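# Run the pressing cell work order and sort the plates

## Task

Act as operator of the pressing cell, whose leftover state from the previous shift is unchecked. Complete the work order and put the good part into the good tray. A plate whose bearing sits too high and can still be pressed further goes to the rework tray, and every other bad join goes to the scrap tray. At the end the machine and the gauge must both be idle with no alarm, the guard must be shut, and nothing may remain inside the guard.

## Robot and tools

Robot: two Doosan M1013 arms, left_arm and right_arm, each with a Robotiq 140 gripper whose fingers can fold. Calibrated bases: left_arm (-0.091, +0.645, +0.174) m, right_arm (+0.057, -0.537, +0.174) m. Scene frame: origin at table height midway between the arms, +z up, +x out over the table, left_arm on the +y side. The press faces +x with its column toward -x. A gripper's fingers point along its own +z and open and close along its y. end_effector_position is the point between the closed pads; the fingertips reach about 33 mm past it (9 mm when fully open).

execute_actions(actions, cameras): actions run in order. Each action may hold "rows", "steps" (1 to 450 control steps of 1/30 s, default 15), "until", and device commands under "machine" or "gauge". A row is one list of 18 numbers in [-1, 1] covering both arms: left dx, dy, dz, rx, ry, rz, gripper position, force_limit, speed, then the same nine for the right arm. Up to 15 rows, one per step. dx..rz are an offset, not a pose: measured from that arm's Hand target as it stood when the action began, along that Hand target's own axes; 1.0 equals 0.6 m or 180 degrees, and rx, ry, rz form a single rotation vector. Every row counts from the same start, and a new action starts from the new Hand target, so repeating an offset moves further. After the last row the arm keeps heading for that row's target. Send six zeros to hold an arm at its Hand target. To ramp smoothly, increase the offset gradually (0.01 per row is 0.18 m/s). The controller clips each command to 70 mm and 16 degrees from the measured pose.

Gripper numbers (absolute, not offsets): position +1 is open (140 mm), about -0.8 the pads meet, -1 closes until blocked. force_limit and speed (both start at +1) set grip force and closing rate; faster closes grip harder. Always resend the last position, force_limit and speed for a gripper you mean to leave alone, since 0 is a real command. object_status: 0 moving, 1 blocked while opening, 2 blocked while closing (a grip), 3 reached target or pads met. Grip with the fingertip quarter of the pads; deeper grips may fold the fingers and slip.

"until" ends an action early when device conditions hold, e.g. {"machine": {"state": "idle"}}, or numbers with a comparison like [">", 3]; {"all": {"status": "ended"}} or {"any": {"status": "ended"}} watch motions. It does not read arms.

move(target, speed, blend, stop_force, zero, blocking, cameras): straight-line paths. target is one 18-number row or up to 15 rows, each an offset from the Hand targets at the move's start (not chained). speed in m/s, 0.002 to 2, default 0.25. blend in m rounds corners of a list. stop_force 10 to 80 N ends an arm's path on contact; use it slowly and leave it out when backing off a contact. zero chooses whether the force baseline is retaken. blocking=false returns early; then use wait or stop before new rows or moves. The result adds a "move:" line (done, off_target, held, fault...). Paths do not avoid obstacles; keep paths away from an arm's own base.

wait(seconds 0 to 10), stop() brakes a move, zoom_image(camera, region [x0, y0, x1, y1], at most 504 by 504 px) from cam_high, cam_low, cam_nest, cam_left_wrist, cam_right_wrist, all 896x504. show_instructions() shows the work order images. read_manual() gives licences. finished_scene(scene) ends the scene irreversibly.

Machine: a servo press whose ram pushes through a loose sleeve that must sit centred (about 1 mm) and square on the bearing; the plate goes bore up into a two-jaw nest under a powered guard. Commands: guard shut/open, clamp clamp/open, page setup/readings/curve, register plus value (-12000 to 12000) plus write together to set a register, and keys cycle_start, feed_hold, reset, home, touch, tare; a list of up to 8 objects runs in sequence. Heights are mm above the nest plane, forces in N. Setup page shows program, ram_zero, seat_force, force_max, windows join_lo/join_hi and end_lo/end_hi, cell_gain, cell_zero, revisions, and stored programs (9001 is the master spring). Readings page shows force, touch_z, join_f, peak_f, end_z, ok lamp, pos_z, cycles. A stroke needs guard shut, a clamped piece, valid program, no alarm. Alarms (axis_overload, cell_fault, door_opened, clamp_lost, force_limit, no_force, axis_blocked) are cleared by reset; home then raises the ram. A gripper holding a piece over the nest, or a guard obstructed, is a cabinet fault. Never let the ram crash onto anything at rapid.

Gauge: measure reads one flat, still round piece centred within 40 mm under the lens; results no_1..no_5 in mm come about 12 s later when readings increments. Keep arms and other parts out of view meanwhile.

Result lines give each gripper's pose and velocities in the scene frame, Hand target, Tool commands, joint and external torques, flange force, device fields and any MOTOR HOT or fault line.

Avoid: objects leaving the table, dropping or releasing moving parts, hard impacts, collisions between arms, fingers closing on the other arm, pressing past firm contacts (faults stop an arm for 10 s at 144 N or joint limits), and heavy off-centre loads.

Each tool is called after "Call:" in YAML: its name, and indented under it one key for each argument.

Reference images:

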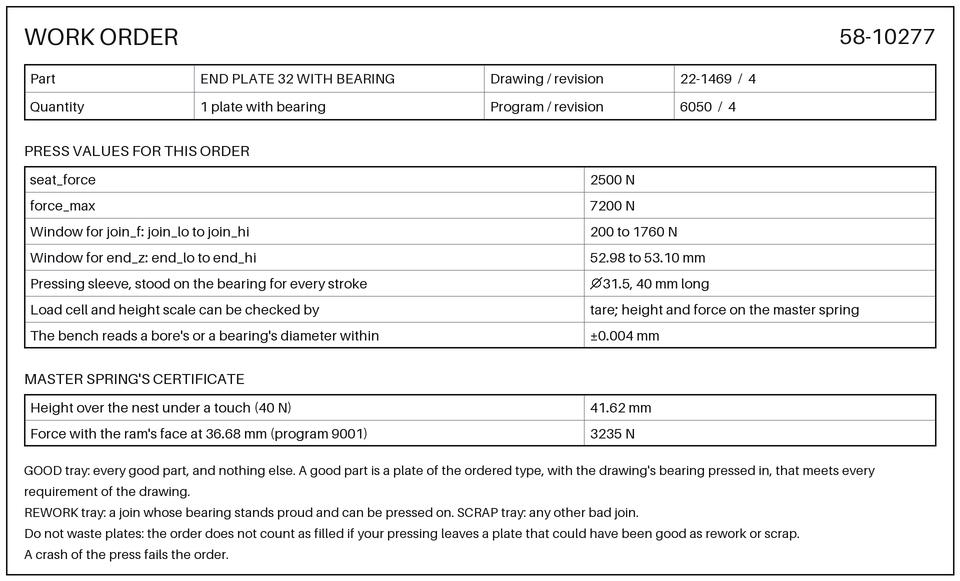

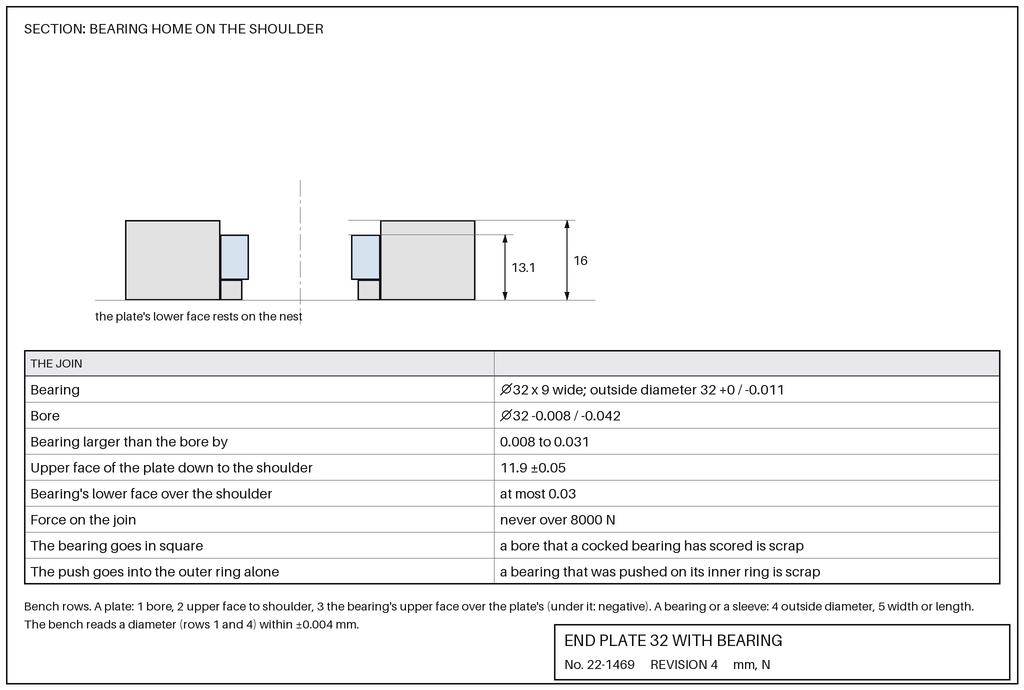

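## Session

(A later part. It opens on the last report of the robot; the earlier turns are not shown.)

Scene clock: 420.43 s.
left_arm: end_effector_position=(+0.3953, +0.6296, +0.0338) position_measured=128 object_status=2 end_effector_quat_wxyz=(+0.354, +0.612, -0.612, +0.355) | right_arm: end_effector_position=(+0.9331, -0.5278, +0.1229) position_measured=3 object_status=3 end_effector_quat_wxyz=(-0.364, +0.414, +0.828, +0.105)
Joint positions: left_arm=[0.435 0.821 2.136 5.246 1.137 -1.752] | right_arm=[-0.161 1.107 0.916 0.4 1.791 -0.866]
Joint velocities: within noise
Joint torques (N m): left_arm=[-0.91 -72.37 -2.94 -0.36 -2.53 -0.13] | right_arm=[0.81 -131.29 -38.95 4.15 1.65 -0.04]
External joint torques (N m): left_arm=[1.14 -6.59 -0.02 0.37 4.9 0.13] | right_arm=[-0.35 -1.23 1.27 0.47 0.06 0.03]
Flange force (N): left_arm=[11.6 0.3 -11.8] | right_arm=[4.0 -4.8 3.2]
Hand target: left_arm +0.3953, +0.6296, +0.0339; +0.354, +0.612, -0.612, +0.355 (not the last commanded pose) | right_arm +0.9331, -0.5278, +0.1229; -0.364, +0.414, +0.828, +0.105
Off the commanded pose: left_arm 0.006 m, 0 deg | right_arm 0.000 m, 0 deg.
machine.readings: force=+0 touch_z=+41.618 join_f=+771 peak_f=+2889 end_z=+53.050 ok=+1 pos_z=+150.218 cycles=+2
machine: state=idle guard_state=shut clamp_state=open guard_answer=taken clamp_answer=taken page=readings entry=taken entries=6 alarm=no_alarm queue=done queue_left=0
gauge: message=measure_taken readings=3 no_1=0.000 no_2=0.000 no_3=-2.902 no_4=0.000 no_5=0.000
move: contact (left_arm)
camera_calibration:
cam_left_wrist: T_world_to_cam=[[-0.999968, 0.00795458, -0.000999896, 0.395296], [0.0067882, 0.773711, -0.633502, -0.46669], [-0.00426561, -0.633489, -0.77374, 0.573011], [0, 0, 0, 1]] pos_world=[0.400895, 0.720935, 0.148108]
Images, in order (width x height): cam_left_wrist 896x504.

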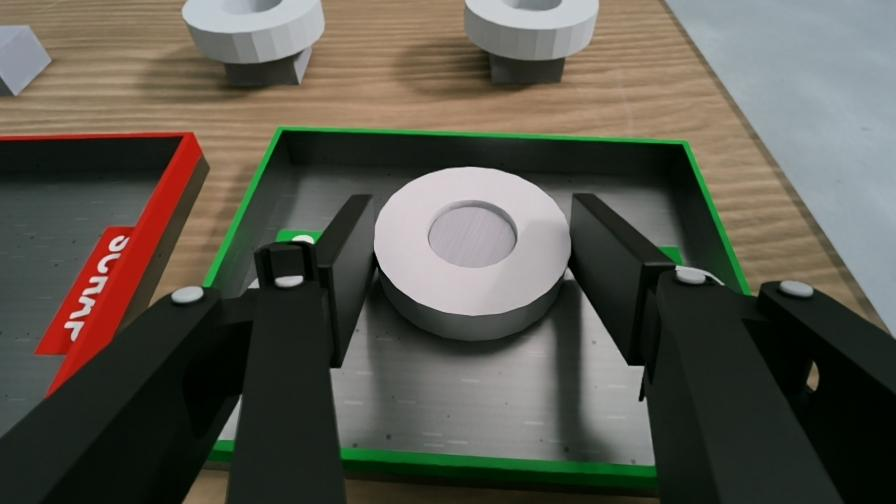

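Good. Release and retreat along −tool z.

Call:
execute_actions:
  actions:
    - {"rows":[[0.0006,0,-0.0003,0,0,0,-1,0,-1,0,0,0,0,0,0,1,1,1]],"steps":10}
    - {"rows":[[0,0,0,0,0,0,0.1,0,-1,0,0,0,0,0,0,1,1,1]],"steps":40}
  cameras: []

Call:
move:
  target: [0.06,0,-0.25,0,0,0,0.1,0,-1,0,0,0,0,0,0,1,1,1]
  speed: 0.12
  cameras: ["cam_left_wrist","cam_high"]

Call:
zoom_image:
  camera: "cam_left_wrist"
  region: [340, 60, 640, 360]

Scene clock: 422.87 s.
left_arm: end_effector_position=(+0.3953, +0.6296, +0.0343) position_measured=117 object_status=3 end_effector_quat_wxyz=(+0.354, +0.612, -0.612, +0.355) | right_arm: end_effector_position=(+0.9331, -0.5278, +0.1229) position_measured=3 object_status=3 end_effector_quat_wxyz=(-0.364, +0.414, +0.828, +0.105)
Joint positions: left_arm=[0.435 0.82 2.136 5.246 1.137 -1.753] | right_arm=[-0.161 1.107 0.916 0.4 1.791 -0.866]
Joint velocities: within noise
Joint torques (N m): left_arm=[1.38 -79.89 -2.32 -0.34 2.39 -0.12] | right_arm=[0.77 -131.55 -38.88 4.17 1.69 -0.06]
External joint torques (N m): left_arm=[-1.26 0.97 -0.58 0.34 -0.01 0.12] | right_arm=[-0.64 -1.25 1.14 0.46 0.03 0.06]
External joint torques at the end of the 1st action: left_arm=[-1.85 1.87 -0.68 0.22 0.1 0.08] | right_arm=[-0.61 -0.52 1.29 0.44 0.03 0.01]
Flange force (N): left_arm=[-1.4 -2.0 1.7] | right_arm=[3.7 -4.7 2.9]
Flange force at the end of the 1st action (N): left_arm=[-2.4 -3.1 3.3] | right_arm=[2.8 -4.1 2.9]
Hand target: left_arm +0.3953, +0.6296, +0.0343; +0.354, +0.612, -0.612, +0.355 | right_arm +0.9331, -0.5278, +0.1229; -0.364, +0.414, +0.828, +0.105
Off the commanded pose: left_arm 0.000 m, 0 deg | right_arm 0.000 m, 0 deg.
machine.readings: force=+0 touch_z=+41.618 join_f=+771 peak_f=+2889 end_z=+53.050 ok=+1 pos_z=+150.218 cycles=+2
machine: state=idle guard_state=shut clamp_state=open guard_answer=taken clamp_answer=taken page=readings entry=taken entries=6 alarm=no_alarm queue=done queue_left=0
gauge: message=measure_taken readings=3 no_1=0.000 no_2=0.000 no_3=-2.902 no_4=0.000 no_5=0.000
No camera images: "cameras" was empty.

Scene clock: 424.57 s.
left_arm: end_effector_position=(+0.3952, +0.7416, +0.1402) position_measured=117 object_status=3 end_effector_quat_wxyz=(+0.354, +0.612, -0.612, +0.355) | right_arm: end_effector_position=(+0.9331, -0.5278, +0.1229) position_measured=3 object_status=3 end_effector_quat_wxyz=(-0.364, +0.414, +0.828, +0.105)
Joint positions: left_arm=[0.6 0.669 2.04 5.464 1.326 -1.931] | right_arm=[-0.161 1.107 0.916 0.4 1.791 -0.866]
Joint velocities: within noise
Joint torques (N m): left_arm=[1.53 -77.95 -12.37 0.23 2.1 -0.14] | right_arm=[0.83 -131.52 -38.85 4.15 1.66 -0.04]
External joint torques (N m): left_arm=[-1.22 0.19 -1 0.2 0.15 0.14] | right_arm=[-0.46 -1.1 1.14 0.47 0.05 0.03]
Flange force (N): left_arm=[-0.3 -2.6 0.1] | right_arm=[3.5 -4.4 2.9]
Hand target: left_arm +0.3952, +0.7417, +0.1402; +0.354, +0.612, -0.612, +0.355 | right_arm +0.9331, -0.5278, +0.1229; -0.364, +0.414, +0.828, +0.105
Off the commanded pose: left_arm 0.000 m, 0 deg | right_arm 0.000 m, 0 deg.
machine.readings: force=+0 touch_z=+41.618 join_f=+771 peak_f=+2889 end_z=+53.050 ok=+1 pos_z=+150.218 cycles=+2
machine: state=idle guard_state=shut clamp_state=open guard_answer=taken clamp_answer=taken page=readings entry=taken entries=6 alarm=no_alarm queue=done queue_left=0
gauge: message=measure_taken readings=3 no_1=0.000 no_2=0.000 no_3=-2.902 no_4=0.000 no_5=0.000
move: done
camera_calibration:
cam_left_wrist: T_world_to_cam=[[-0.999967, 0.00801829, -0.00092283, 0.394238], [0.00678868, 0.773711, -0.633503, -0.48608], [-0.00436561, -0.633488, -0.77374, 0.726313], [0, 0, 0, 1]] pos_world=[0.400696, 0.833035, 0.254408]
Images, in order (width x height): cam_high 896x504, cam_left_wrist 896x504.

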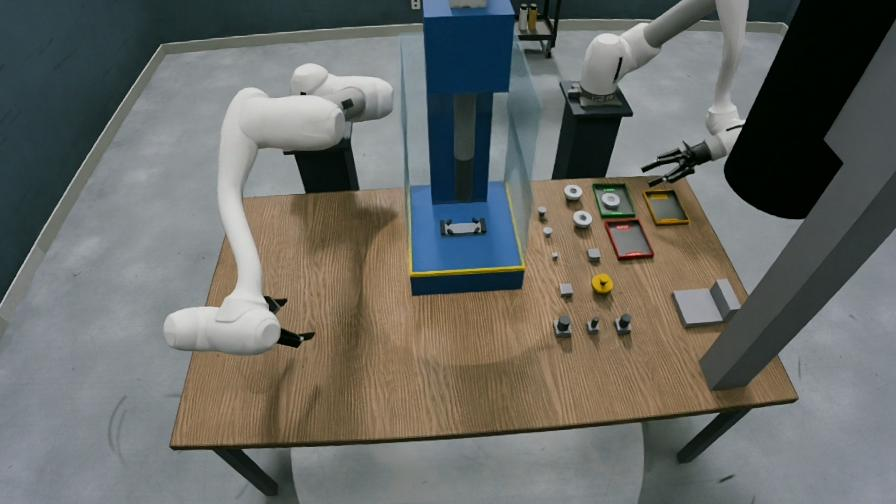

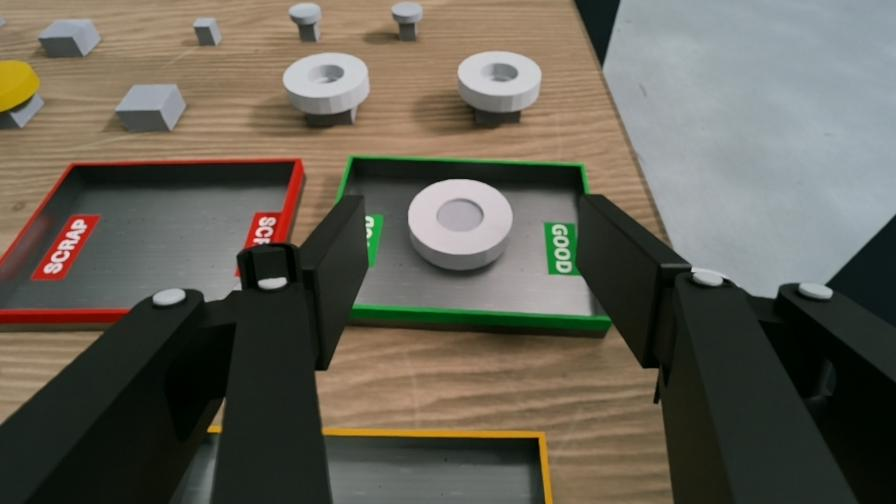

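Scaled by 1.680 from the camera's 896x504 image, which has a finer 1280x720 frame.

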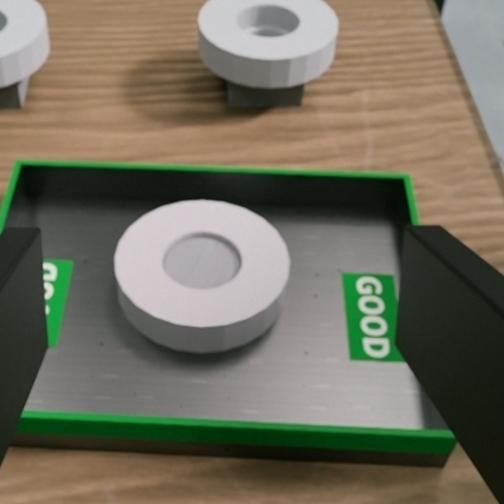

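Call:
finished_scene:
  scene: 1

The scene is finished: the task was done.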